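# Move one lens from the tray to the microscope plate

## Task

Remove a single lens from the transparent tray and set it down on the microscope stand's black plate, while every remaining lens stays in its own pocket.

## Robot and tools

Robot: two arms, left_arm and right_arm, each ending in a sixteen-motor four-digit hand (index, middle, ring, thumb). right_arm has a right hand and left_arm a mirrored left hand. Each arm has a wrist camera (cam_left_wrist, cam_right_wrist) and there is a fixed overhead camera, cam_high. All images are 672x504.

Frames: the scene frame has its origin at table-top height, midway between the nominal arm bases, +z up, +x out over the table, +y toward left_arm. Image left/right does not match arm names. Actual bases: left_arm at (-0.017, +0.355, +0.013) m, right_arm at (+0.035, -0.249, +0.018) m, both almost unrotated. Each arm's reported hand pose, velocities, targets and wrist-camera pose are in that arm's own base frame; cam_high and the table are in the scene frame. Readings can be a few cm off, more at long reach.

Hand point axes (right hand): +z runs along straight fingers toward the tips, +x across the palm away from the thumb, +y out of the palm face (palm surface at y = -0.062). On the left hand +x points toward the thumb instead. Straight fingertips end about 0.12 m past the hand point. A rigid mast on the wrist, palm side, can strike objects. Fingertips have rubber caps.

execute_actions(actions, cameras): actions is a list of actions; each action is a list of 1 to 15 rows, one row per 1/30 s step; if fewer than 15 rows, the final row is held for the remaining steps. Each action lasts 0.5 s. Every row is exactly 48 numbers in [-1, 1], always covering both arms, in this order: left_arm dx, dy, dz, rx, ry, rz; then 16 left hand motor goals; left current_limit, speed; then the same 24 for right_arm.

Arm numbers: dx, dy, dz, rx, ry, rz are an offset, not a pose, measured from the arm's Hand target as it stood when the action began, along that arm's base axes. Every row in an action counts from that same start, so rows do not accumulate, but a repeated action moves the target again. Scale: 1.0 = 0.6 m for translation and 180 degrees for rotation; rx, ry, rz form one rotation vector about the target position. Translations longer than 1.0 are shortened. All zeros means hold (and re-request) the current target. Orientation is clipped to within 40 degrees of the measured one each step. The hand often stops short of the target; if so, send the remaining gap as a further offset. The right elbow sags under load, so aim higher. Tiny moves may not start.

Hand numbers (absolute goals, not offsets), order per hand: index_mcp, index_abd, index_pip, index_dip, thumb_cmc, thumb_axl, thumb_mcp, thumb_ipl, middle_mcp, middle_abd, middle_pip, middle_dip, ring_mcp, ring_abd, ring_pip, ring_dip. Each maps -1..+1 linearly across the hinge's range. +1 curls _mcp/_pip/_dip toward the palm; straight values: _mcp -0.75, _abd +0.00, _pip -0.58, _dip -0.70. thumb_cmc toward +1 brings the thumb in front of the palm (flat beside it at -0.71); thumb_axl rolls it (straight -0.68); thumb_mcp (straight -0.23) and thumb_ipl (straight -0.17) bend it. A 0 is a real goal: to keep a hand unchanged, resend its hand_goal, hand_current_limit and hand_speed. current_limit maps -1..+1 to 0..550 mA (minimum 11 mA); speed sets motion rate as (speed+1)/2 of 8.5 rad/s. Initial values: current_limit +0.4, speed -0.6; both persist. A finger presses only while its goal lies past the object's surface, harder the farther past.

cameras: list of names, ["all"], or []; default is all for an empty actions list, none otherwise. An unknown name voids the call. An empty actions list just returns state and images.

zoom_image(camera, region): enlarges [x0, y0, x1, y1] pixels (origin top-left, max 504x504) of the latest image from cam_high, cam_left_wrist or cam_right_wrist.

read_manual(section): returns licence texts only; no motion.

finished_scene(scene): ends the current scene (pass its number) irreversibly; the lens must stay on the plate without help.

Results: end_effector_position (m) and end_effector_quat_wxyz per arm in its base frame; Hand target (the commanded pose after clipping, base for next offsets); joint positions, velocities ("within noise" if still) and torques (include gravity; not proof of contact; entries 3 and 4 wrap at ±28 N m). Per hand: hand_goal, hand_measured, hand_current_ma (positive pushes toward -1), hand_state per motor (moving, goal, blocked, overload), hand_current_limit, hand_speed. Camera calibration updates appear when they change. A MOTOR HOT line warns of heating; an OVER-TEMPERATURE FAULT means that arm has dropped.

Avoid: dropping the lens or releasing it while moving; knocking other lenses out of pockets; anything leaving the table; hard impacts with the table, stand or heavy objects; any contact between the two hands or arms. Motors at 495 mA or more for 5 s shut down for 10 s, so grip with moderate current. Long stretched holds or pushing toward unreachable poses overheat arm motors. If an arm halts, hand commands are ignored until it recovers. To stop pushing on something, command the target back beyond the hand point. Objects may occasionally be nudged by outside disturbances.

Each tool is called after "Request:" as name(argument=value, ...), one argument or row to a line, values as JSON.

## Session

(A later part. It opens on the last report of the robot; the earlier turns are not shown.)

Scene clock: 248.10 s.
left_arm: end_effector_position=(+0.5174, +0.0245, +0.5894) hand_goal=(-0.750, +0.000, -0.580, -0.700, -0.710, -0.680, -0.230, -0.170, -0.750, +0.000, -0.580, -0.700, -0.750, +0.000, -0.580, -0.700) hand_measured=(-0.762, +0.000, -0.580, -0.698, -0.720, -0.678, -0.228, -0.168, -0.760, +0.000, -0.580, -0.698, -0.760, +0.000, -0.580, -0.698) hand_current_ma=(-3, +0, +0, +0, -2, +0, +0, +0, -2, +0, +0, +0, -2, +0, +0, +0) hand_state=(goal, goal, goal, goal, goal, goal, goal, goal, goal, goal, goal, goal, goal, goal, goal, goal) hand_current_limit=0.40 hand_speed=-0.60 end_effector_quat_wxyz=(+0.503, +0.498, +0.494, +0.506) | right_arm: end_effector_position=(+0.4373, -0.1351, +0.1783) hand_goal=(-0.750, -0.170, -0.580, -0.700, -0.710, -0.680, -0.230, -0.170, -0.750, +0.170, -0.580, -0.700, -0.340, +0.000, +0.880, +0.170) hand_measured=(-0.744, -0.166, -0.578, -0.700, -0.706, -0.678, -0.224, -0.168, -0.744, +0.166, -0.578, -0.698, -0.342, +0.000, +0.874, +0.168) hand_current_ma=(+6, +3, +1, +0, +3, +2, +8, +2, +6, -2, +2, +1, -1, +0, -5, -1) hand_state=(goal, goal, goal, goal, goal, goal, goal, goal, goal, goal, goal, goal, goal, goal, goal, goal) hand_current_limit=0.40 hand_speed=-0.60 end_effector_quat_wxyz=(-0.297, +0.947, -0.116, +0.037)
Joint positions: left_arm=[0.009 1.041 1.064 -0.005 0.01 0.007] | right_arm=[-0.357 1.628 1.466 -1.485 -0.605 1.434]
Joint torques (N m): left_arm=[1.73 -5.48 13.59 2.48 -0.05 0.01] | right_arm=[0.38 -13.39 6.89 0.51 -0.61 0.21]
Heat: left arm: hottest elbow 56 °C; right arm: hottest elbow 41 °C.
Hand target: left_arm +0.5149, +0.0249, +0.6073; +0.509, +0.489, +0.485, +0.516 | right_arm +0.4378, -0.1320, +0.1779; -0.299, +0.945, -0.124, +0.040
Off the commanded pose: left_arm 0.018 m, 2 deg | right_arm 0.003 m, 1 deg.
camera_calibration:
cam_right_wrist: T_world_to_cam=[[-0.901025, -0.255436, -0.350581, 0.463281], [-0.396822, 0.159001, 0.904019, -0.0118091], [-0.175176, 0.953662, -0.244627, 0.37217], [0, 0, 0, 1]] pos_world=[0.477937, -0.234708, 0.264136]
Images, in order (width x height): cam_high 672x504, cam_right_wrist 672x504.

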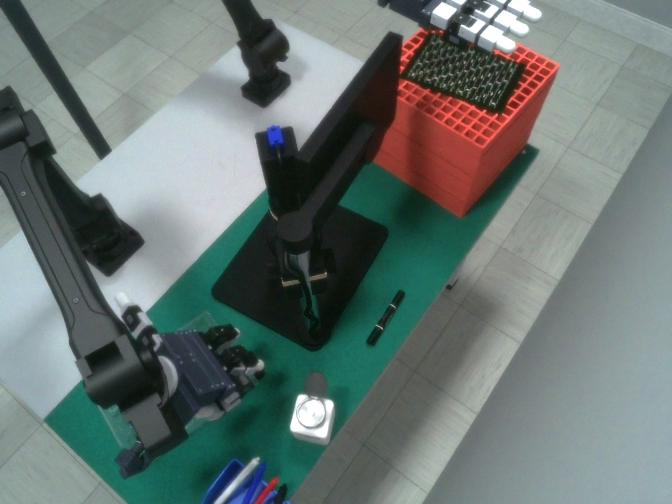

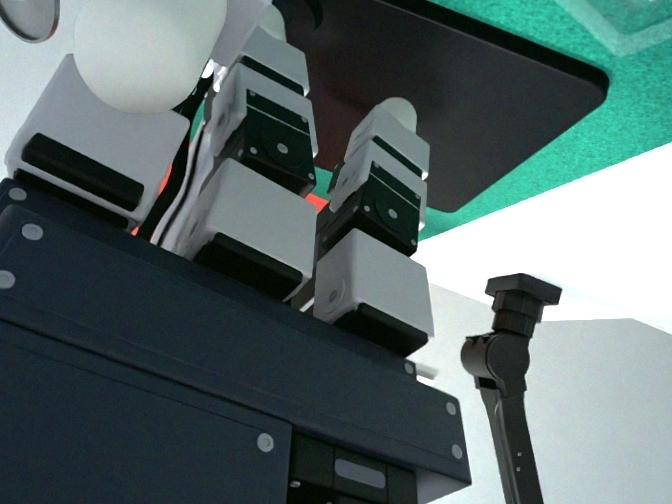

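Request:
execute_actions(
  actions=[
    [[0,0,0,0,0,0,-0.75,0,-0.58,-0.7,-0.71,-0.68,-0.23,-0.17,-0.75,0,-0.58,-0.7,-0.75,0,-0.58,-0.7,0.4,-0.6,0,0,-0.04,0,0,0,-0.75,-0.17,-0.58,-0.7,-0.71,-0.68,-0.23,-0.17,-0.75,0.17,-0.58,-0.7,-0.34,0,0.88,0.17,0.4,-0.6],[0,0,0,0,0,0,-0.75,0,-0.58,-0.7,-0.71,-0.68,-0.23,-0.17,-0.75,0,-0.58,-0.7,-0.75,0,-0.58,-0.7,0.4,-0.6,0,0.005,-0.08,0,0,0,-0.75,-0.17,-0.58,-0.7,-0.71,-0.68,-0.23,-0.17,-0.75,0.17,-0.58,-0.7,-0.34,0,0.88,0.17,0.4,-0.6]],
    [[0,0,0,0,0,0,-0.75,0,-0.58,-0.7,-0.71,-0.68,-0.23,-0.17,-0.75,0,-0.58,-0.7,-0.75,0,-0.58,-0.7,0.4,-0.6,0,0,-0.03,0,0,0,-0.75,-0.17,-0.58,-0.7,-0.71,-0.68,-0.23,-0.17,-0.75,0.17,-0.58,-0.7,-0.34,0,0.88,0.17,0.4,-0.6],[0,0,0,0,0,0,-0.75,0,-0.58,-0.7,-0.71,-0.68,-0.23,-0.17,-0.75,0,-0.58,-0.7,-0.75,0,-0.58,-0.7,0.4,-0.6,0,0,-0.06,0,0,0,-0.75,-0.17,-0.58,-0.7,-0.71,-0.68,-0.23,-0.17,-0.75,0.17,-0.58,-0.7,-0.34,0,0.88,0.17,0.4,-0.6]],
  ],
  cameras=["cam_high","cam_right_wrist"],
)

Request:
zoom_image(
  camera="cam_high",
  region=[190, 310, 310, 430],
)

Request:
zoom_image(
  camera="cam_right_wrist",
  region=[220, 0, 460, 160],
)

Scene clock: 255.30 s.
left_arm: end_effector_position=(+0.5174, +0.0245, +0.5894) hand_goal=(-0.750, +0.000, -0.580, -0.700, -0.710, -0.680, -0.230, -0.170, -0.750, +0.000, -0.580, -0.700, -0.750, +0.000, -0.580, -0.700) hand_measured=(-0.762, +0.000, -0.580, -0.698, -0.720, -0.678, -0.228, -0.168, -0.760, +0.000, -0.580, -0.698, -0.760, +0.000, -0.580, -0.698) hand_current_ma=(-3, +0, +0, +0, -2, +0, +0, +0, -2, +0, +0, +0, -2, +0, +0, +0) hand_state=(goal, goal, goal, goal, goal, goal, goal, goal, goal, goal, goal, goal, goal, goal, goal, goal) hand_current_limit=0.40 hand_speed=-0.60 end_effector_quat_wxyz=(+0.503, +0.498, +0.494, +0.506) | right_arm: end_effector_position=(+0.4361, -0.1334, +0.0955) hand_goal=(-0.750, -0.170, -0.580, -0.700, -0.710, -0.680, -0.230, -0.170, -0.750, +0.170, -0.580, -0.700, -0.340, +0.000, +0.880, +0.170) hand_measured=(-0.744, -0.166, -0.578, -0.700, -0.706, -0.678, -0.224, -0.168, -0.744, +0.168, -0.578, -0.698, -0.342, +0.000, +0.874, +0.168) hand_current_ma=(+6, +2, +1, +0, +3, +2, +8, +2, +6, -1, +2, +1, -1, +0, -5, -1) hand_state=(goal, goal, goal, goal, goal, goal, goal, goal, goal, goal, goal, goal, goal, goal, goal, goal) hand_current_limit=0.40 hand_speed=-0.60 end_effector_quat_wxyz=(-0.296, +0.947, -0.119, +0.041)
Joint positions: left_arm=[0.009 1.041 1.064 -0.005 0.01 0.007] | right_arm=[-0.355 1.675 1.301 -1.261 -0.605 1.446]
Joint torques (N m): left_arm=[1.61 -5.66 13.56 2.45 -0.05 0.02] | right_arm=[0.85 -12.92 6.68 0.47 -0.53 0.16]
Heat: left arm: hottest elbow 56 °C; right arm: hottest elbow 40 °C.
Hand target: left_arm +0.5149, +0.0249, +0.6073; +0.509, +0.489, +0.485, +0.516 | right_arm +0.4378, -0.1291, +0.0941; -0.299, +0.945, -0.124, +0.040
Off the commanded pose: left_arm 0.018 m, 2 deg | right_arm 0.005 m, 1 deg.
camera_calibration:
cam_right_wrist: T_world_to_cam=[[-0.901476, -0.249341, -0.353795, 0.434857], [-0.399415, 0.164293, 0.901929, 0.0643185], [-0.166762, 0.954378, -0.247696, 0.346795], [0, 0, 0, 1]] pos_world=[0.475535, -0.233113, 0.181739]
Images, in order (width x height): cam_high 672x504, cam_right_wrist 672x504.

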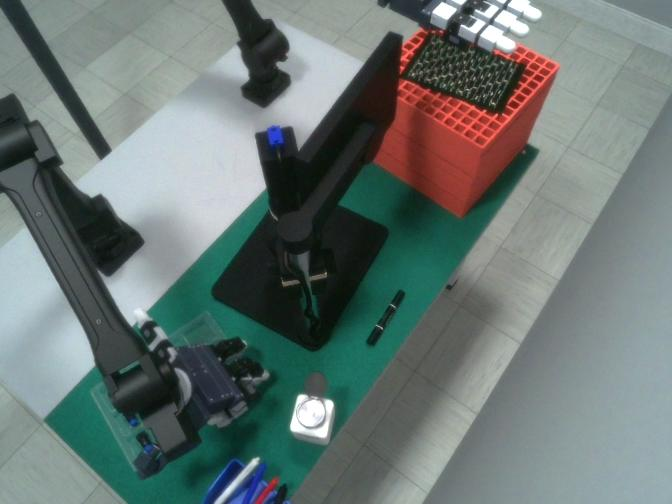

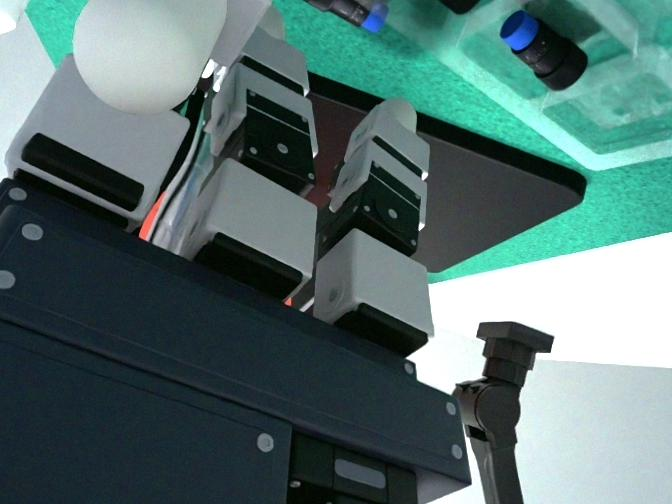

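Scaled by 4.200 from the camera's 672x504 image, which has a finer 960x720 frame.

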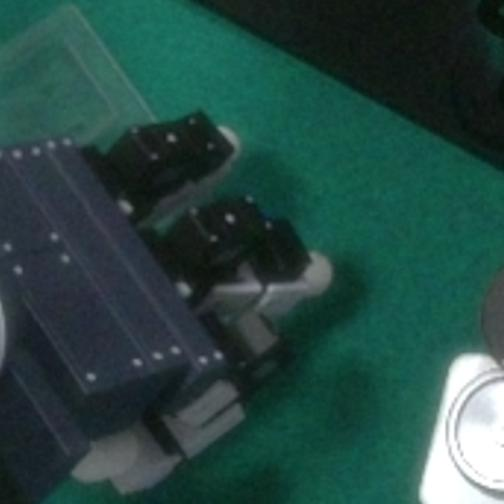

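Scaled by 2.100 from the camera's 672x504 image, which has a finer 960x720 frame.

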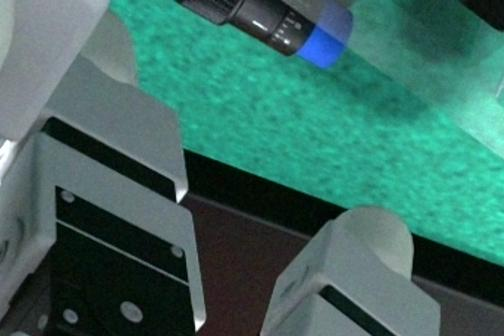

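Request:
zoom_image(
  camera="cam_right_wrist",
  region=[230, 0, 672, 220],
)

Request:
zoom_image(
  camera="cam_high",
  region=[230, 330, 290, 390],
)

Scaled by 1.140 from the camera's 672x504 image, which has a finer 960x720 frame.

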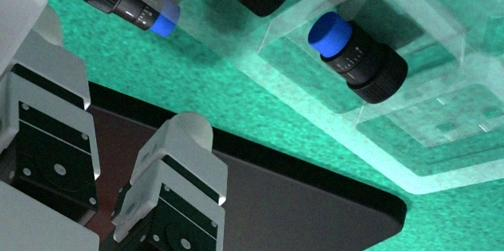

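Scaled by 8.400 from the camera's 672x504 image, which has a finer 960x720 frame.

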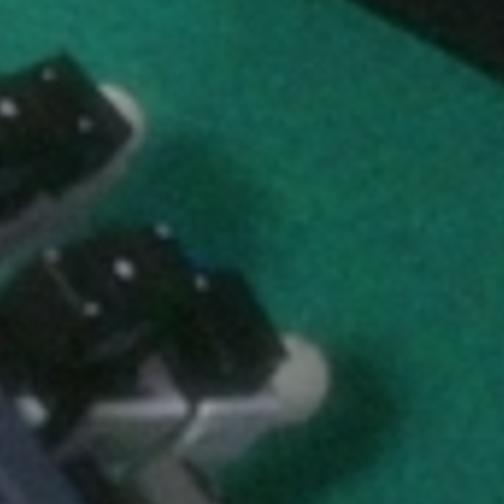

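Request:
execute_actions(
  actions=[
    [[0,0,0,0,0,0,-0.75,0,-0.58,-0.7,-0.71,-0.68,-0.23,-0.17,-0.75,0,-0.58,-0.7,-0.75,0,-0.58,-0.7,0.4,-0.6,0,0,-0.033,0,0,0,-0.75,-0.17,-0.58,-0.7,-0.71,-0.68,-0.23,-0.17,-0.75,0.17,-0.58,-0.7,-0.34,0,0.88,0.17,0.4,-0.6]],
  ],
  cameras=["cam_high","cam_right_wrist"],
)

Request:
zoom_image(
  camera="cam_right_wrist",
  region=[230, 0, 530, 180],
)

Request:
zoom_image(
  camera="cam_high",
  region=[220, 330, 300, 410],
)

Scene clock: 274.83 s.
left_arm: end_effector_position=(+0.5174, +0.0245, +0.5894) hand_goal=(-0.750, +0.000, -0.580, -0.700, -0.710, -0.680, -0.230, -0.170, -0.750, +0.000, -0.580, -0.700, -0.750, +0.000, -0.580, -0.700) hand_measured=(-0.762, +0.000, -0.580, -0.698, -0.720, -0.678, -0.228, -0.168, -0.760, +0.000, -0.580, -0.698, -0.760, +0.000, -0.580, -0.698) hand_current_ma=(-3, +0, +0, +0, -2, +0, +0, +0, -2, +0, +0, +0, -2, +0, +0, +0) hand_state=(goal, goal, goal, goal, goal, goal, goal, goal, goal, goal, goal, goal, goal, goal, goal, goal) hand_current_limit=0.40 hand_speed=-0.60 end_effector_quat_wxyz=(+0.503, +0.498, +0.494, +0.506) | right_arm: end_effector_position=(+0.4369, -0.1337, +0.0779) hand_goal=(-0.750, -0.170, -0.580, -0.700, -0.710, -0.680, -0.230, -0.170, -0.750, +0.170, -0.580, -0.700, -0.340, +0.000, +0.880, +0.170) hand_measured=(-0.744, -0.166, -0.578, -0.700, -0.706, -0.678, -0.224, -0.168, -0.744, +0.168, -0.578, -0.698, -0.342, +0.000, +0.874, +0.168) hand_current_ma=(+6, +2, +1, +0, +3, +2, +8, +2, +6, -1, +2, +1, -1, +0, -5, -1) hand_state=(goal, goal, goal, goal, goal, goal, goal, goal, goal, goal, goal, goal, goal, goal, goal, goal) hand_current_limit=0.40 hand_speed=-0.60 end_effector_quat_wxyz=(-0.296, +0.947, -0.118, +0.043)
Joint positions: left_arm=[0.009 1.041 1.064 -0.005 0.01 0.007] | right_arm=[-0.355 1.692 1.274 -1.212 -0.605 1.446]
Joint torques (N m): left_arm=[1.67 -5.66 13.6 2.45 -0.04 0.01] | right_arm=[0.73 -12.63 6.41 0.58 -0.54 0.17]
Heat: left arm: hottest elbow 56 °C; right arm: hottest elbow 40 °C.
Hand target: left_arm +0.5149, +0.0249, +0.6073; +0.509, +0.489, +0.485, +0.516 | right_arm +0.4378, -0.1291, +0.0742; -0.299, +0.945, -0.124, +0.040
Off the commanded pose: left_arm 0.018 m, 2 deg | right_arm 0.006 m, 1 deg.
camera_calibration:
cam_right_wrist: T_world_to_cam=[[-0.899872, -0.249851, -0.357498, 0.428888], [-0.403508, 0.165759, 0.899836, 0.0827681], [-0.165567, 0.953991, -0.249979, 0.342405], [0, 0, 0, 1]] pos_world=[0.476033, -0.233212, 0.164443]
Images, in order (width x height): cam_high 672x504, cam_right_wrist 672x504.

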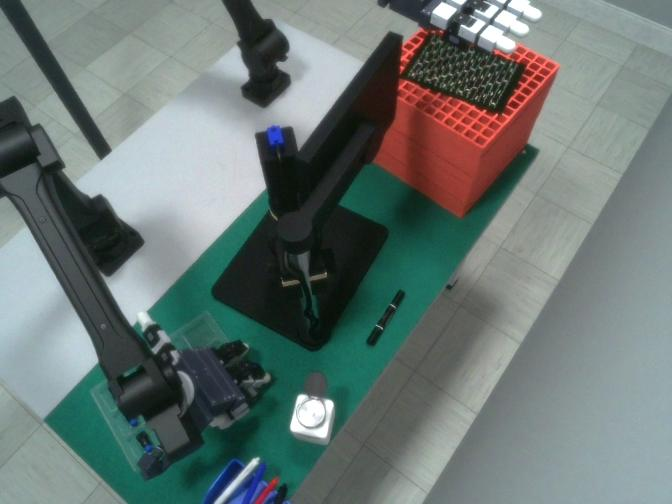

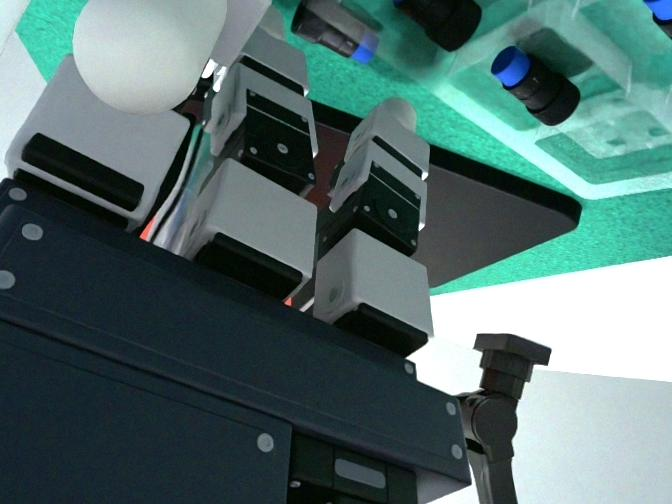

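Scaled by 1.680 from the camera's 672x504 image, which has a finer 960x720 frame.

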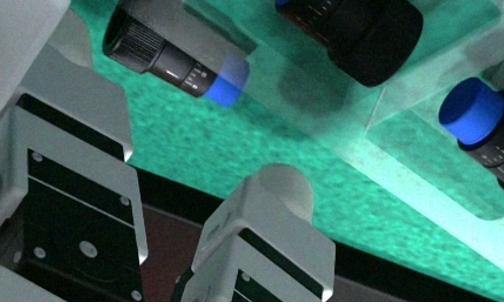

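Scaled by 6.300 from the camera's 672x504 image, which has a finer 960x720 frame.

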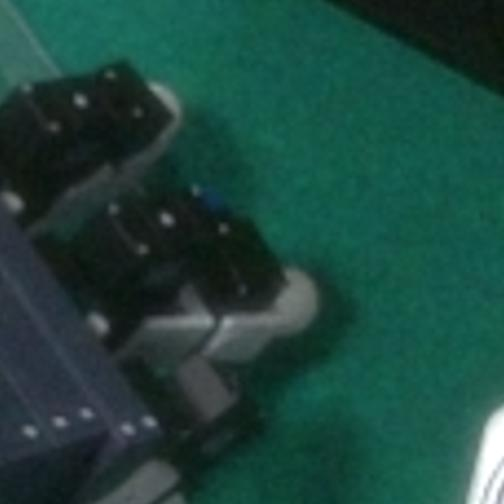

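Request:
execute_actions(
  actions=[
    [[0,0,0,0,0,0,-0.75,0,-0.58,-0.7,-0.71,-0.68,-0.23,-0.17,-0.75,0,-0.58,-0.7,-0.75,0,-0.58,-0.7,0.4,-0.6,0.013,0.005,0,0,0,0,-0.75,-0.17,-0.58,-0.7,-0.71,-0.68,-0.23,-0.17,-0.75,0.19,-0.58,-0.7,-0.34,0,0.88,0.17,0.4,-0.6]],
    [[0,0,0,0,0,0,-0.75,0,-0.58,-0.7,-0.71,-0.68,-0.23,-0.17,-0.75,0,-0.58,-0.7,-0.75,0,-0.58,-0.7,0.4,-0.6,0,0,-0.018,0,0,0,-0.75,-0.17,-0.58,-0.7,-0.71,-0.68,-0.23,-0.17,-0.75,0.19,-0.58,-0.7,-0.34,0,0.88,0.17,0.4,-0.6]],
  ],
  cameras=["cam_high","cam_right_wrist"],
)

Request:
zoom_image(
  camera="cam_right_wrist",
  region=[230, 0, 530, 180],
)

Request:
zoom_image(
  camera="cam_high",
  region=[220, 330, 300, 410],
)

Scene clock: 286.23 s.
left_arm: end_effector_position=(+0.5174, +0.0245, +0.5894) hand_goal=(-0.750, +0.000, -0.580, -0.700, -0.710, -0.680, -0.230, -0.170, -0.750, +0.000, -0.580, -0.700, -0.750, +0.000, -0.580, -0.700) hand_measured=(-0.762, +0.000, -0.580, -0.698, -0.720, -0.678, -0.228, -0.168, -0.760, +0.000, -0.580, -0.698, -0.760, +0.000, -0.580, -0.698) hand_current_ma=(-3, +0, +0, +0, -2, +0, +0, +0, -2, +0, +0, +0, -2, +0, +0, +0) hand_state=(goal, goal, goal, goal, goal, goal, goal, goal, goal, goal, goal, goal, goal, goal, goal, goal) hand_current_limit=0.40 hand_speed=-0.60 end_effector_quat_wxyz=(+0.503, +0.498, +0.494, +0.506) | right_arm: end_effector_position=(+0.4434, -0.1301, +0.0671) hand_goal=(-0.750, -0.170, -0.580, -0.700, -0.710, -0.680, -0.230, -0.170, -0.750, +0.190, -0.580, -0.700, -0.340, +0.000, +0.880, +0.170) hand_measured=(-0.744, -0.166, -0.578, -0.700, -0.706, -0.678, -0.224, -0.168, -0.744, +0.186, -0.578, -0.698, -0.342, +0.000, +0.874, +0.168) hand_current_ma=(+6, +2, +1, +0, +3, +2, +8, +2, +6, -2, +2, +1, -1, +0, -5, -1) hand_state=(goal, goal, goal, goal, goal, goal, goal, goal, goal, goal, goal, goal, goal, goal, goal, goal) hand_current_limit=0.40 hand_speed=-0.60 end_effector_quat_wxyz=(-0.296, +0.947, -0.118, +0.042)
Joint positions: left_arm=[0.009 1.041 1.064 -0.005 0.01 0.007] | right_arm=[-0.343 1.715 1.274 -1.183 -0.605 1.46]
Joint torques (N m): left_arm=[1.67 -5.6 13.59 2.48 -0.05 0] | right_arm=[0.91 -12.75 6.57 0.55 -0.56 0.17]
Heat: left arm: hottest elbow 56 °C; right arm: hottest elbow 39 °C.
Hand target: left_arm +0.5149, +0.0249, +0.6073; +0.509, +0.489, +0.485, +0.516 | right_arm +0.4456, -0.1261, +0.0634; -0.299, +0.945, -0.124, +0.040
Off the commanded pose: left_arm 0.018 m, 2 deg | right_arm 0.006 m, 1 deg.
camera_calibration:
cam_right_wrist: T_world_to_cam=[[-0.900478, -0.250297, -0.355656, 0.431803], [-0.401739, 0.165513, 0.900673, 0.0936627], [-0.16657, 0.953916, -0.249595, 0.337858], [0, 0, 0, 1]] pos_world=[0.482734, -0.229712, 0.153541]
Images, in order (width x height): cam_high 672x504, cam_right_wrist 672x504.

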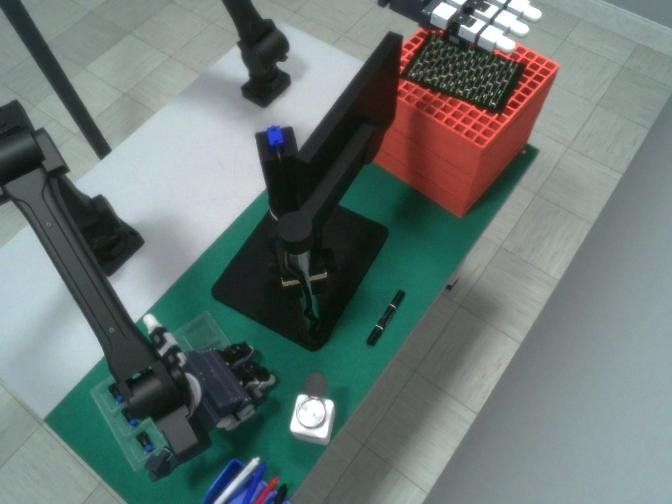

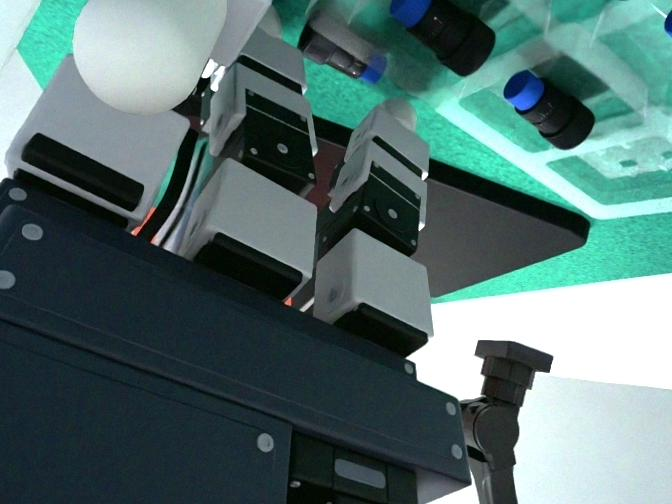

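Scaled by 1.680 from the camera's 672x504 image, which has a finer 960x720 frame.

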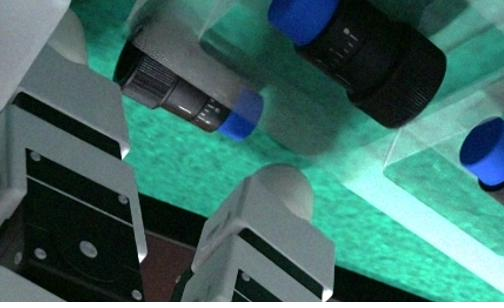

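Scaled by 6.300 from the camera's 672x504 image, which has a finer 960x720 frame.

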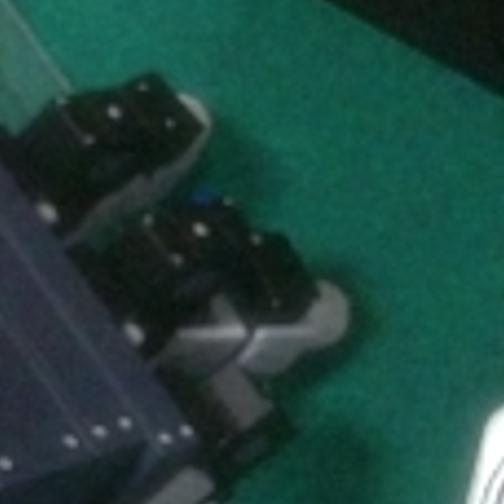

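Request:
execute_actions(
  actions=[
    [[0,0,0,0,0,0,-0.75,0,-0.58,-0.7,-0.71,-0.68,-0.23,-0.17,-0.75,0,-0.58,-0.7,-0.75,0,-0.58,-0.7,0.4,-0.6,0.031,-0.011,0,0,0,0.044,-0.75,-0.17,-0.58,-0.7,-0.71,-0.68,-0.23,-0.17,-0.75,0.19,-0.58,-0.7,-0.34,0,0.88,0.17,0.4,-0.6]],
    [[0,0,0,0,0,0,-0.75,0,-0.58,-0.7,-0.71,-0.68,-0.23,-0.17,-0.75,0,-0.58,-0.7,-0.75,0,-0.58,-0.7,0.4,-0.6,0,0,-0.015,0,0,0,-0.75,-0.17,-0.58,-0.7,-0.71,-0.68,-0.23,-0.17,-0.75,0.19,-0.58,-0.7,-0.34,0,0.88,0.17,0.4,-0.6]],
  ],
  cameras=["cam_high","cam_right_wrist"],
)

Request:
zoom_image(
  camera="cam_right_wrist",
  region=[230, 0, 530, 180],
)

Request:
zoom_image(
  camera="cam_high",
  region=[220, 330, 300, 410],
)

Scene clock: 296.83 s.
left_arm: end_effector_position=(+0.5174, +0.0245, +0.5894) hand_goal=(-0.750, +0.000, -0.580, -0.700, -0.710, -0.680, -0.230, -0.170, -0.750, +0.000, -0.580, -0.700, -0.750, +0.000, -0.580, -0.700) hand_measured=(-0.762, +0.000, -0.580, -0.698, -0.720, -0.678, -0.228, -0.168, -0.760, +0.000, -0.580, -0.698, -0.760, +0.000, -0.580, -0.698) hand_current_ma=(-3, +0, +0, +0, -2, +0, +0, +0, -2, +0, +0, +0, -2, +0, +0, +0) hand_state=(goal, goal, goal, goal, goal, goal, goal, goal, goal, goal, goal, goal, goal, goal, goal, goal) hand_current_limit=0.40 hand_speed=-0.60 end_effector_quat_wxyz=(+0.503, +0.498, +0.494, +0.506) | right_arm: end_effector_position=(+0.4502, -0.1318, +0.0587) hand_goal=(-0.750, -0.170, -0.580, -0.700, -0.710, -0.680, -0.230, -0.170, -0.750, +0.190, -0.580, -0.700, -0.340, +0.000, +0.880, +0.170) hand_measured=(-0.754, -0.168, -0.582, -0.700, -0.706, -0.678, -0.224, -0.168, -0.750, +0.190, -0.582, -0.700, -0.342, +0.000, +0.874, +0.168) hand_current_ma=(-2, +1, -1, +0, +3, +2, +8, +2, +0, +0, -2, +0, -1, +0, -5, -1) hand_state=(goal, goal, goal, goal, goal, goal, goal, goal, goal, goal, goal, goal, goal, goal, goal, goal) hand_current_limit=0.40 hand_speed=-0.60 end_effector_quat_wxyz=(-0.302, +0.950, -0.073, +0.018)
Joint positions: left_arm=[0.009 1.041 1.064 -0.005 0.01 0.007] | right_arm=[-0.338 1.773 1.325 -1.264 -0.6 1.342]
Joint torques (N m): left_arm=[1.61 -5.54 13.59 2.45 -0.05 0.01] | right_arm=[1.03 -11.58 8.87 -0.16 -0.23 -0.23]
Heat: left arm: hottest elbow 56 °C; right arm: hottest elbow 39 °C.
Hand target: left_arm +0.5149, +0.0249, +0.6073; +0.509, +0.489, +0.485, +0.516 | right_arm +0.4643, -0.1326, +0.0545; -0.301, +0.952, -0.059, +0.019
Off the commanded pose: left_arm 0.018 m, 2 deg | right_arm 0.015 m, 2 deg.
camera_calibration:
cam_right_wrist: T_world_to_cam=[[-0.876549, -0.337245, -0.343406, 0.411561], [-0.400144, 0.114098, 0.909322, 0.0962273], [-0.267483, 0.934477, -0.234959, 0.380481], [0, 0, 0, 1]] pos_world=[0.50103, -0.227733, 0.143228]
Images, in order (width x height): cam_high 672x504, cam_right_wrist 672x504.

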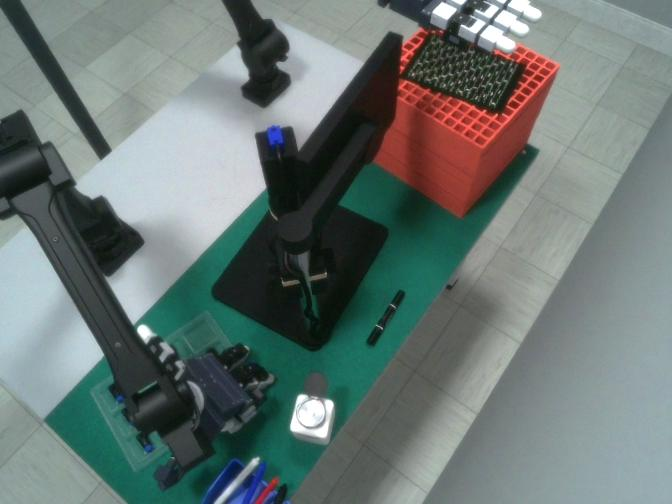

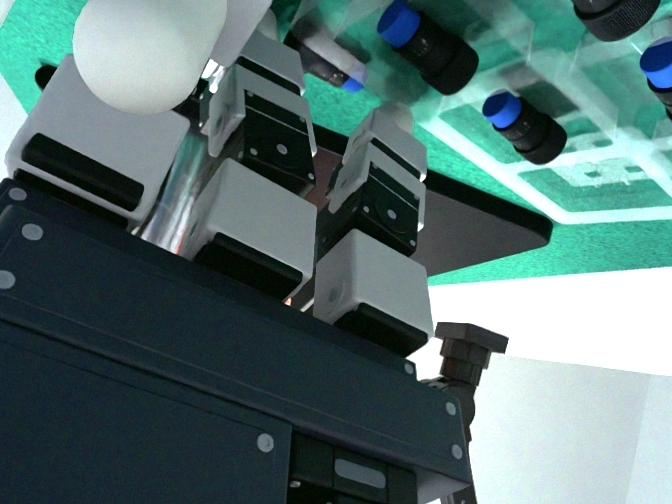

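Scaled by 1.680 from the camera's 672x504 image, which has a finer 960x720 frame.

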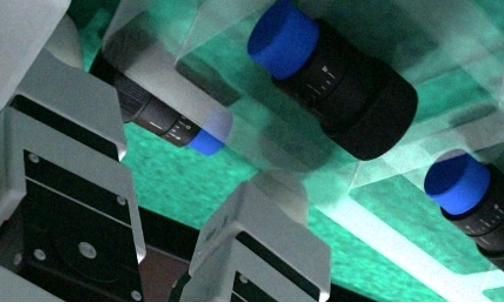

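Scaled by 6.300 from the camera's 672x504 image, which has a finer 960x720 frame.

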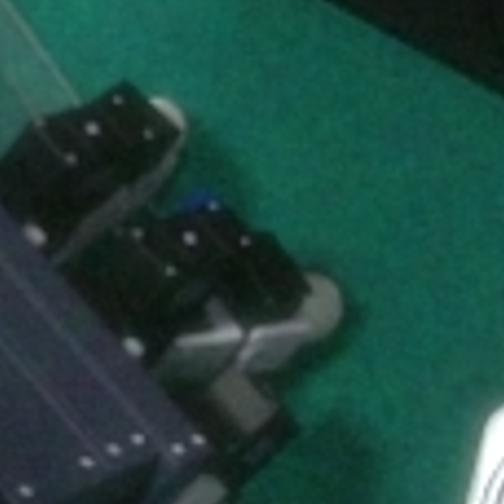

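Request:
execute_actions(
  actions=[
    [[0,0,0,0,0,0,-0.75,0,-0.58,-0.7,-0.71,-0.68,-0.23,-0.17,-0.75,0,-0.58,-0.7,-0.75,0,-0.58,-0.7,0.4,-0.6,0.006,0,0.002,0,0,0,-0.75,0.0,-0.58,-0.7,-0.71,-0.68,-0.23,-0.17,-0.75,0.05,-0.58,-0.7,-0.34,0,0.88,0.17,0.4,-0.9]],
    [[0,0,0,0,0,0,-0.75,0,-0.58,-0.7,-0.71,-0.68,-0.23,-0.17,-0.75,0,-0.58,-0.7,-0.75,0,-0.58,-0.7,0.4,-0.6,0,0,0,0,0,0,-0.75,0.05,-0.58,-0.7,-0.71,-0.68,-0.23,-0.17,-0.75,-0.04,-0.58,-0.7,-0.34,0,0.88,0.17,0.4,-0.9]],
  ],
  cameras=["cam_right_wrist"],
)

Request:
zoom_image(
  camera="cam_right_wrist",
  region=[230, 0, 530, 180],
)

Scene clock: 304.97 s.
left_arm: end_effector_position=(+0.5174, +0.0245, +0.5894) hand_goal=(-0.750, +0.000, -0.580, -0.700, -0.710, -0.680, -0.230, -0.170, -0.750, +0.000, -0.580, -0.700, -0.750, +0.000, -0.580, -0.700) hand_measured=(-0.762, +0.000, -0.580, -0.698, -0.720, -0.678, -0.228, -0.168, -0.760, +0.000, -0.580, -0.698, -0.760, +0.000, -0.580, -0.698) hand_current_ma=(-3, +0, +0, +0, -2, +0, +0, +0, -2, +0, +0, +0, -2, +0, +0, +0) hand_state=(goal, goal, goal, goal, goal, goal, goal, goal, goal, goal, goal, goal, goal, goal, goal, goal) hand_current_limit=0.40 hand_speed=-0.60 end_effector_quat_wxyz=(+0.503, +0.498, +0.494, +0.506) | right_arm: end_effector_position=(+0.4567, -0.1342, +0.0590) hand_goal=(-0.750, +0.050, -0.580, -0.700, -0.710, -0.680, -0.230, -0.170, -0.750, -0.040, -0.580, -0.700, -0.340, +0.000, +0.880, +0.170) hand_measured=(-0.754, -0.026, -0.584, -0.700, -0.706, -0.678, -0.224, -0.168, -0.752, +0.110, -0.582, -0.700, -0.342, +0.000, +0.874, +0.168) hand_current_ma=(-4, -160, -2, +0, +3, +2, +8, +2, -1, +385, -2, +0, -1, +0, -5, -1) hand_state=(goal, blocked, goal, goal, goal, goal, goal, goal, goal, blocked, goal, goal, goal, goal, goal, goal) hand_current_limit=0.40 hand_speed=-0.90 end_effector_quat_wxyz=(-0.301, +0.951, -0.069, +0.022)
Joint positions: left_arm=[0.009 1.041 1.064 -0.005 0.01 0.007] | right_arm=[-0.338 1.783 1.342 -1.263 -0.6 1.337]
Joint torques (N m): left_arm=[1.61 -5.66 13.56 2.47 -0.04 0.01] | right_arm=[1.14 -11.69 8.66 -0.34 -0.23 -0.2]
Heat: left arm: hottest elbow 56 °C; right arm: hottest elbow 38 °C.
Hand target: left_arm +0.5149, +0.0249, +0.6073; +0.509, +0.489, +0.485, +0.516 | right_arm +0.4678, -0.1326, +0.0556; -0.301, +0.952, -0.059, +0.019
Off the commanded pose: left_arm 0.018 m, 2 deg | right_arm 0.012 m, 1 deg.
camera_calibration:
cam_right_wrist: T_world_to_cam=[[-0.871867, -0.341564, -0.350972, 0.414335], [-0.409457, 0.115218, 0.905025, 0.103566], [-0.268686, 0.932769, -0.24031, 0.385108], [0, 0, 0, 1]] pos_world=[0.507124, -0.229628, 0.144236]
Images, in order (width x height): cam_right_wrist 672x504.

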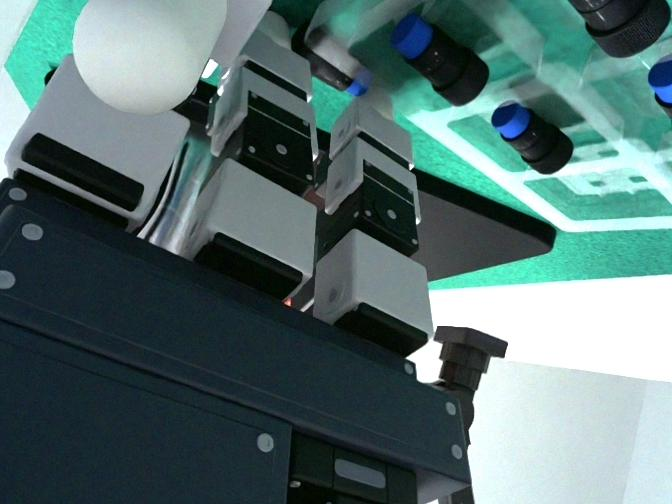

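Scaled by 1.680 from the camera's 672x504 image, which has a finer 960x720 frame.

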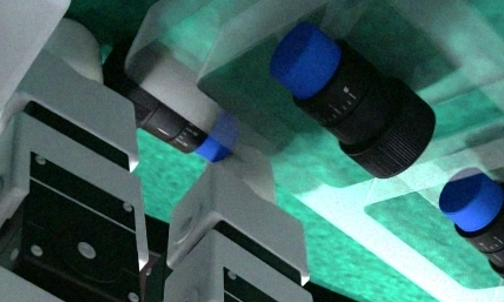

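Request:
execute_actions(
  actions=[
    [[0,0,0,0,0,0,-0.75,0,-0.58,-0.7,-0.71,-0.68,-0.23,-0.17,-0.75,0,-0.58,-0.7,-0.75,0,-0.58,-0.7,0.4,-0.6,0.005,0.005,0.01,0,0,0,-0.75,0.08,-0.58,-0.7,-0.71,-0.68,-0.23,-0.17,-0.75,0.0,-0.58,-0.7,-0.34,0,0.88,0.17,0.4,-0.9],[0,0,0,0,0,0,-0.75,0,-0.58,-0.7,-0.71,-0.68,-0.23,-0.17,-0.75,0,-0.58,-0.7,-0.75,0,-0.58,-0.7,0.4,-0.6,0.02,0.01,0.06,0,0,0,-0.75,0.08,-0.58,-0.7,-0.71,-0.68,-0.23,-0.17,-0.75,0.0,-0.58,-0.7,-0.34,0,0.88,0.17,0.4,-0.9]],
  ],
  cameras=["cam_high","cam_right_wrist"],
)

Request:
zoom_image(
  camera="cam_right_wrist",
  region=[230, 0, 530, 180],
)

Scene clock: 308.40 s.
left_arm: end_effector_position=(+0.5174, +0.0245, +0.5894) hand_goal=(-0.750, +0.000, -0.580, -0.700, -0.710, -0.680, -0.230, -0.170, -0.750, +0.000, -0.580, -0.700, -0.750, +0.000, -0.580, -0.700) hand_measured=(-0.762, +0.000, -0.580, -0.698, -0.720, -0.678, -0.228, -0.168, -0.760, +0.000, -0.580, -0.698, -0.760, +0.000, -0.580, -0.698) hand_current_ma=(-3, +0, +0, +0, -2, +0, +0, +0, -2, +0, +0, +0, -2, +0, +0, +0) hand_state=(goal, goal, goal, goal, goal, goal, goal, goal, goal, goal, goal, goal, goal, goal, goal, goal) hand_current_limit=0.40 hand_speed=-0.60 end_effector_quat_wxyz=(+0.503, +0.498, +0.494, +0.506) | right_arm: end_effector_position=(+0.4656, -0.1234, +0.0770) hand_goal=(-0.750, +0.080, -0.580, -0.700, -0.710, -0.680, -0.230, -0.170, -0.750, +0.000, -0.580, -0.700, -0.340, +0.000, +0.880, +0.170) hand_measured=(-0.740, -0.024, -0.578, -0.700, -0.706, -0.678, -0.224, -0.168, -0.748, +0.108, -0.582, -0.700, -0.342, +0.000, +0.874, +0.168) hand_current_ma=(+11, -255, +1, +0, +3, +2, +8, +2, +2, +269, -1, +0, -1, +0, -5, -1) hand_state=(goal, blocked, goal, goal, goal, goal, goal, goal, goal, blocked, goal, goal, goal, goal, goal, goal) hand_current_limit=0.40 hand_speed=-0.90 end_effector_quat_wxyz=(-0.302, +0.951, -0.058, +0.010)
Joint positions: left_arm=[0.009 1.041 1.064 -0.005 0.01 0.007] | right_arm=[-0.31 1.788 1.398 -1.33 -0.598 1.337]
Joint torques (N m): left_arm=[1.67 -5.6 13.59 2.48 -0.06 0.01] | right_arm=[0.44 -14.1 10.51 -1.07 -0.39 0.06]
Heat: left arm: hottest elbow 56 °C; right arm: hottest elbow 38 °C.
Hand target: left_arm +0.5149, +0.0249, +0.6073; +0.509, +0.489, +0.485, +0.516 | right_arm +0.4799, -0.1268, +0.0916; -0.301, +0.952, -0.059, +0.019
Off the commanded pose: left_arm 0.018 m, 2 deg | right_arm 0.021 m, 1 deg.
camera_calibration:
cam_right_wrist: T_world_to_cam=[[-0.867241, -0.364713, -0.338934, 0.426026], [-0.398604, 0.100683, 0.91158, 0.0822473], [-0.29834, 0.92566, -0.232692, 0.3941], [0, 0, 0, 1]] pos_world=[0.519827, -0.217707, 0.161124]
Images, in order (width x height): cam_high 672x504, cam_right_wrist 672x504.

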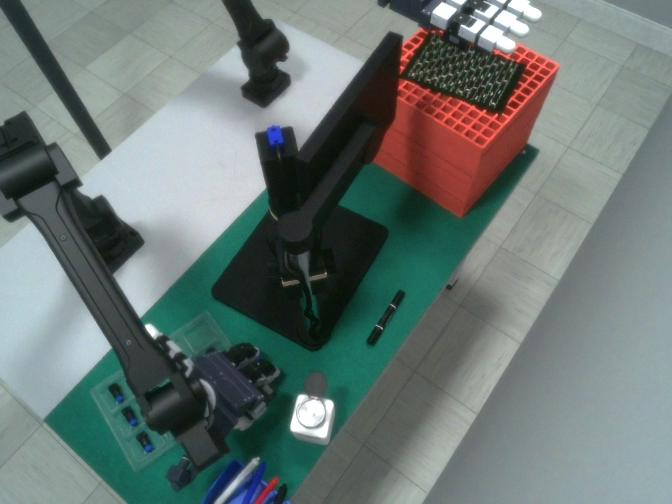

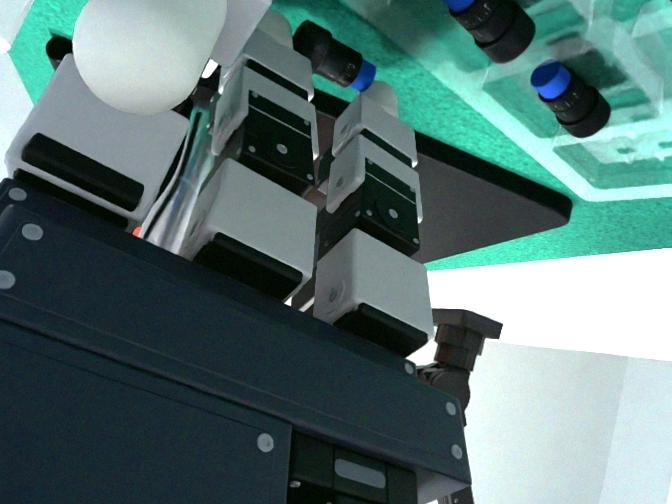

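Scaled by 1.680 from the camera's 672x504 image, which has a finer 960x720 frame.

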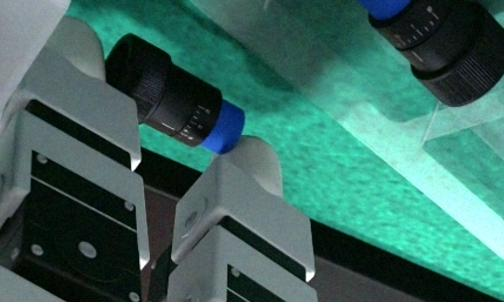

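Request:
execute_actions(
  actions=[
    [[0,0,0,0,0,0,-0.75,0,-0.58,-0.7,-0.71,-0.68,-0.23,-0.17,-0.75,0,-0.58,-0.7,-0.75,0,-0.58,-0.7,0.4,-0.6,-0.03,0,0.05,0,0,0,-0.75,0.08,-0.58,-0.7,-0.71,-0.68,-0.23,-0.17,-0.75,0.0,-0.58,-0.7,-0.34,0,0.88,0.17,0.4,-0.9],[0,0,0,0,0,0,-0.75,0,-0.58,-0.7,-0.71,-0.68,-0.23,-0.17,-0.75,0,-0.58,-0.7,-0.75,0,-0.58,-0.7,0.4,-0.6,-0.067,0,0.083,0,0,0,-0.75,0.08,-0.58,-0.7,-0.71,-0.68,-0.23,-0.17,-0.75,0.0,-0.58,-0.7,-0.34,0,0.88,0.17,0.4,-0.9]],
    [[0,0,0,0,0,0,-0.75,0,-0.58,-0.7,-0.71,-0.68,-0.23,-0.17,-0.75,0,-0.58,-0.7,-0.75,0,-0.58,-0.7,0.4,-0.6,-0.05,0.025,0.01,0,0,0,-0.75,0.08,-0.58,-0.7,-0.71,-0.68,-0.23,-0.17,-0.75,0.0,-0.58,-0.7,-0.34,0,0.88,0.17,0.4,-0.9],[0,0,0,0,0,0,-0.75,0,-0.58,-0.7,-0.71,-0.68,-0.23,-0.17,-0.75,0,-0.58,-0.7,-0.75,0,-0.58,-0.7,0.4,-0.6,-0.1,0.05,0.017,0,0,0,-0.75,0.08,-0.58,-0.7,-0.71,-0.68,-0.23,-0.17,-0.75,0.0,-0.58,-0.7,-0.34,0,0.88,0.17,0.4,-0.9]],
    [[0,0,0,0,0,0,-0.75,0,-0.58,-0.7,-0.71,-0.68,-0.23,-0.17,-0.75,0,-0.58,-0.7,-0.75,0,-0.58,-0.7,0.4,-0.6,-0.045,0.04,0,0,0,0,-0.75,0.08,-0.58,-0.7,-0.71,-0.68,-0.23,-0.17,-0.75,0.0,-0.58,-0.7,-0.34,0,0.88,0.17,0.4,-0.9],[0,0,0,0,0,0,-0.75,0,-0.58,-0.7,-0.71,-0.68,-0.23,-0.17,-0.75,0,-0.58,-0.7,-0.75,0,-0.58,-0.7,0.4,-0.6,-0.092,0.083,0,0,0,0,-0.75,0.08,-0.58,-0.7,-0.71,-0.68,-0.23,-0.17,-0.75,0.0,-0.58,-0.7,-0.34,0,0.88,0.17,0.4,-0.9]],
    [[0,0,0,0,0,0,-0.75,0,-0.58,-0.7,-0.71,-0.68,-0.23,-0.17,-0.75,0,-0.58,-0.7,-0.75,0,-0.58,-0.7,0.4,-0.6,0,0.05,0,0,0,0,-0.75,0.08,-0.58,-0.7,-0.71,-0.68,-0.23,-0.17,-0.75,0.0,-0.58,-0.7,-0.34,0,0.88,0.17,0.4,-0.9],[0,0,0,0,0,0,-0.75,0,-0.58,-0.7,-0.71,-0.68,-0.23,-0.17,-0.75,0,-0.58,-0.7,-0.75,0,-0.58,-0.7,0.4,-0.6,0,0.097,0,0,0,0,-0.75,0.08,-0.58,-0.7,-0.71,-0.68,-0.23,-0.17,-0.75,0.0,-0.58,-0.7,-0.34,0,0.88,0.17,0.4,-0.9]],
  ],
  cameras=["cam_high","cam_right_wrist"],
)

Request:
zoom_image(
  camera="cam_right_wrist",
  region=[230, 0, 530, 180],
)

Scene clock: 320.90 s.
left_arm: end_effector_position=(+0.5174, +0.0245, +0.5894) hand_goal=(-0.750, +0.000, -0.580, -0.700, -0.710, -0.680, -0.230, -0.170, -0.750, +0.000, -0.580, -0.700, -0.750, +0.000, -0.580, -0.700) hand_measured=(-0.762, +0.000, -0.580, -0.698, -0.720, -0.678, -0.228, -0.168, -0.760, +0.000, -0.580, -0.698, -0.760, +0.000, -0.580, -0.698) hand_current_ma=(-3, +0, +0, +0, -2, +0, +0, +0, -2, +0, +0, +0, -2, +0, +0, +0) hand_state=(goal, goal, goal, goal, goal, goal, goal, goal, goal, goal, goal, goal, goal, goal, goal, goal) hand_current_limit=0.40 hand_speed=-0.60 end_effector_quat_wxyz=(+0.503, +0.498, +0.494, +0.506) | right_arm: end_effector_position=(+0.3224, +0.0106, +0.1487) hand_goal=(-0.750, +0.080, -0.580, -0.700, -0.710, -0.680, -0.230, -0.170, -0.750, +0.000, -0.580, -0.700, -0.340, +0.000, +0.880, +0.170) hand_measured=(-0.736, -0.024, -0.576, -0.700, -0.704, -0.678, -0.224, -0.168, -0.746, +0.108, -0.582, -0.700, -0.340, +0.000, +0.874, +0.168) hand_current_ma=(+19, -255, +3, +0, +4, +2, +8, +2, +2, +263, -1, +0, +0, +0, -5, -1) hand_state=(goal, blocked, goal, goal, goal, goal, goal, goal, goal, blocked, goal, goal, goal, goal, goal, goal) hand_current_limit=0.40 hand_speed=-0.90 end_effector_quat_wxyz=(-0.301, +0.952, -0.054, +0.006)
Joint positions: left_arm=[0.009 1.041 1.064 -0.005 0.01 0.007] | right_arm=[-0.063 1.276 1.012 -1.297 -0.612 1.624]
Joint torques (N m): left_arm=[1.61 -5.48 13.55 2.45 -0.05 0.01] | right_arm=[0.26 -8.94 6.91 0.73 -0.38 0.16]
Heat: left arm: hottest elbow 56 °C; right arm: hottest elbow 38 °C.
Hand target: left_arm +0.5149, +0.0249, +0.6073; +0.509, +0.489, +0.485, +0.516 | right_arm +0.3245, +0.0114, +0.1517; -0.301, +0.952, -0.059, +0.019
Off the commanded pose: left_arm 0.018 m, 2 deg | right_arm 0.004 m, 2 deg.
camera_calibration:
cam_right_wrist: T_world_to_cam=[[-0.864556, -0.37536, -0.334136, 0.373643], [-0.395405, 0.0977349, 0.913292, -0.054886], [-0.310157, 0.921712, -0.232917, 0.24792], [0, 0, 0, 1]] pos_world=[0.378228, -0.0828962, 0.23272]
Images, in order (width x height): cam_high 672x504, cam_right_wrist 672x504.

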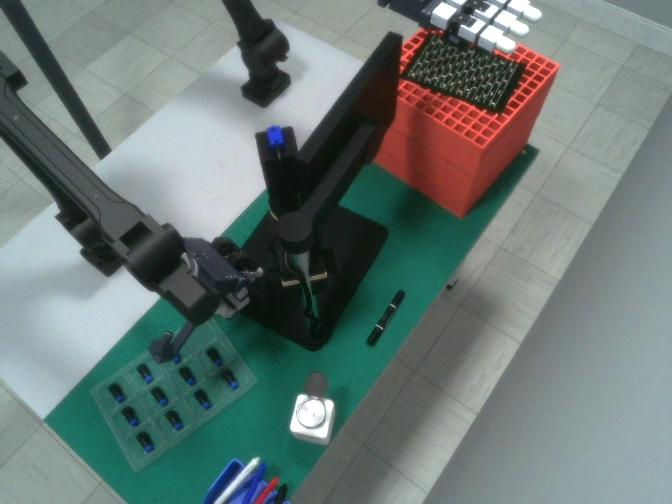

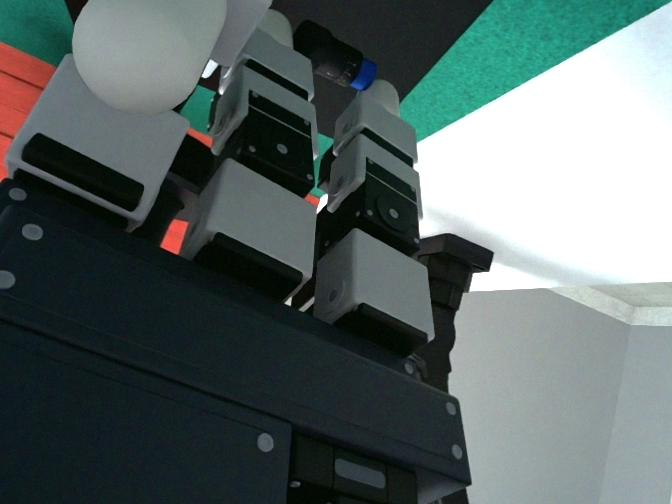

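Scaled by 1.680 from the camera's 672x504 image, which has a finer 960x720 frame.

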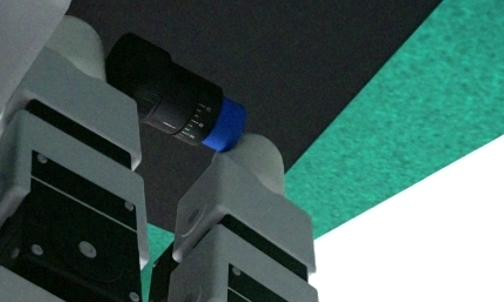

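Request:
execute_actions(
  actions=[
    [[0,0,0,0,0,0,-0.75,0,-0.58,-0.7,-0.71,-0.68,-0.23,-0.17,-0.75,0,-0.58,-0.7,-0.75,0,-0.58,-0.7,0.4,-0.6,-0.01,0,-0.03,0,0,0,-0.75,0.08,-0.58,-0.7,-0.71,-0.68,-0.23,-0.17,-0.75,0.0,-0.58,-0.7,-0.34,0,0.88,0.17,0.4,-0.9],[0,0,0,0,0,0,-0.75,0,-0.58,-0.7,-0.71,-0.68,-0.23,-0.17,-0.75,0,-0.58,-0.7,-0.75,0,-0.58,-0.7,0.4,-0.6,-0.01,0,-0.065,0,0,0,-0.75,0.08,-0.58,-0.7,-0.71,-0.68,-0.23,-0.17,-0.75,0.0,-0.58,-0.7,-0.34,0,0.88,0.17,0.4,-0.9]],
    [[0,0,0,0,0,0,-0.75,0,-0.58,-0.7,-0.71,-0.68,-0.23,-0.17,-0.75,0,-0.58,-0.7,-0.75,0,-0.58,-0.7,0.4,-0.6,0,0,-0.025,0,0,0,-0.75,0.08,-0.58,-0.7,-0.71,-0.68,-0.23,-0.17,-0.75,0.0,-0.58,-0.7,-0.34,0,0.88,0.17,0.4,-0.9],[0,0,0,0,0,0,-0.75,0,-0.58,-0.7,-0.71,-0.68,-0.23,-0.17,-0.75,0,-0.58,-0.7,-0.75,0,-0.58,-0.7,0.4,-0.6,0,0,-0.047,0,0,0,-0.75,0.08,-0.58,-0.7,-0.71,-0.68,-0.23,-0.17,-0.75,0.0,-0.58,-0.7,-0.34,0,0.88,0.17,0.4,-0.9]],
  ],
  cameras=["cam_high","cam_right_wrist"],
)

Request:
zoom_image(
  camera="cam_right_wrist",
  region=[230, 0, 530, 180],
)

Scene clock: 325.10 s.
left_arm: end_effector_position=(+0.5174, +0.0245, +0.5894) hand_goal=(-0.750, +0.000, -0.580, -0.700, -0.710, -0.680, -0.230, -0.170, -0.750, +0.000, -0.580, -0.700, -0.750, +0.000, -0.580, -0.700) hand_measured=(-0.762, +0.000, -0.580, -0.698, -0.720, -0.678, -0.228, -0.168, -0.760, +0.000, -0.580, -0.698, -0.760, +0.000, -0.580, -0.698) hand_current_ma=(-3, +0, +0, +0, -2, +0, +0, +0, -2, +0, +0, +0, -2, +0, +0, +0) hand_state=(goal, goal, goal, goal, goal, goal, goal, goal, goal, goal, goal, goal, goal, goal, goal, goal) hand_current_limit=0.40 hand_speed=-0.60 end_effector_quat_wxyz=(+0.503, +0.498, +0.494, +0.506) | right_arm: end_effector_position=(+0.3146, +0.0106, +0.0859) hand_goal=(-0.750, +0.080, -0.580, -0.700, -0.710, -0.680, -0.230, -0.170, -0.750, +0.000, -0.580, -0.700, -0.340, +0.000, +0.880, +0.170) hand_measured=(-0.736, -0.024, -0.576, -0.700, -0.704, -0.678, -0.224, -0.168, -0.746, +0.108, -0.582, -0.700, -0.340, +0.000, +0.874, +0.168) hand_current_ma=(+19, -255, +3, +0, +4, +2, +8, +2, +2, +263, -1, +0, +0, +0, -5, -1) hand_state=(goal, blocked, goal, goal, goal, goal, goal, goal, goal, blocked, goal, goal, goal, goal, goal, goal) hand_current_limit=0.40 hand_speed=-0.90 end_effector_quat_wxyz=(-0.300, +0.952, -0.052, +0.014)
Joint positions: left_arm=[0.009 1.041 1.064 -0.005 0.01 0.007] | right_arm=[-0.063 1.306 0.865 -1.103 -0.609 1.625]
Joint torques (N m): left_arm=[1.55 -5.54 13.55 2.47 -0.04 0.01] | right_arm=[0.15 -6.95 6.68 0.81 -0.4 0.17]
Heat: left arm: hottest elbow 57 °C; right arm: hottest elbow 38 °C.
Hand target: left_arm +0.5149, +0.0249, +0.6073; +0.509, +0.489, +0.485, +0.516 | right_arm +0.3185, +0.0114, +0.0844; -0.301, +0.952, -0.059, +0.019
Off the commanded pose: left_arm 0.018 m, 2 deg | right_arm 0.004 m, 1 deg.
camera_calibration:
cam_right_wrist: T_world_to_cam=[[-0.860016, -0.375591, -0.345403, 0.345413], [-0.408746, 0.101885, 0.906943, 0.00405485], [-0.305448, 0.921168, -0.241144, 0.23016], [0, 0, 0, 1]] pos_world=[0.36902, -0.0826952, 0.171131]
Images, in order (width x height): cam_high 672x504, cam_right_wrist 672x504.

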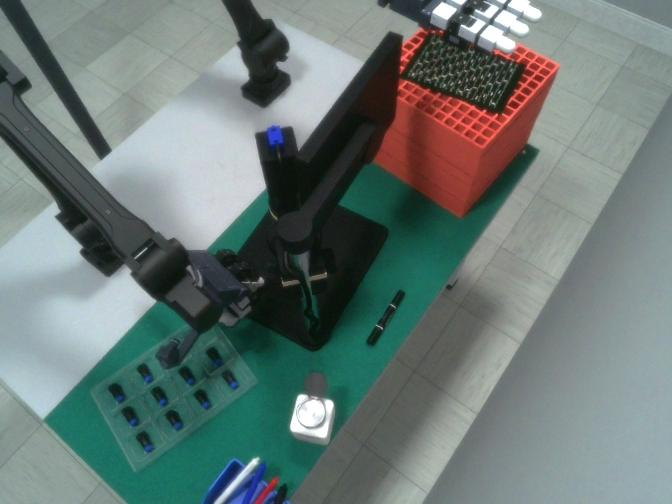

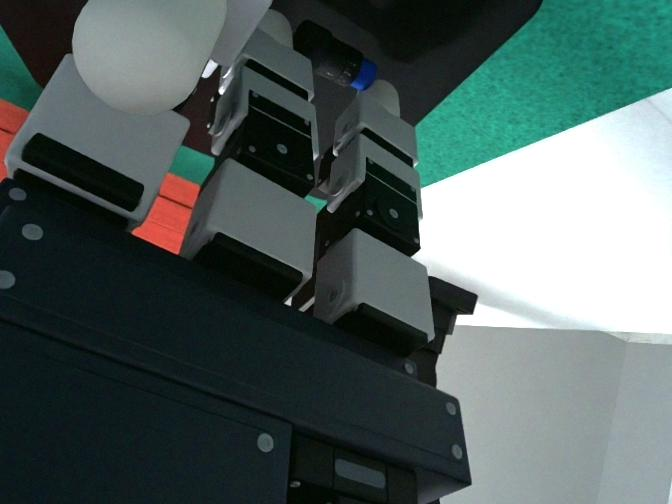

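Scaled by 1.680 from the camera's 672x504 image, which has a finer 960x720 frame.

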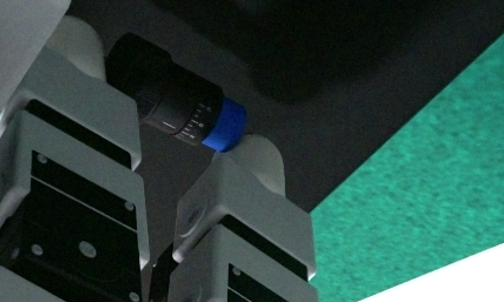

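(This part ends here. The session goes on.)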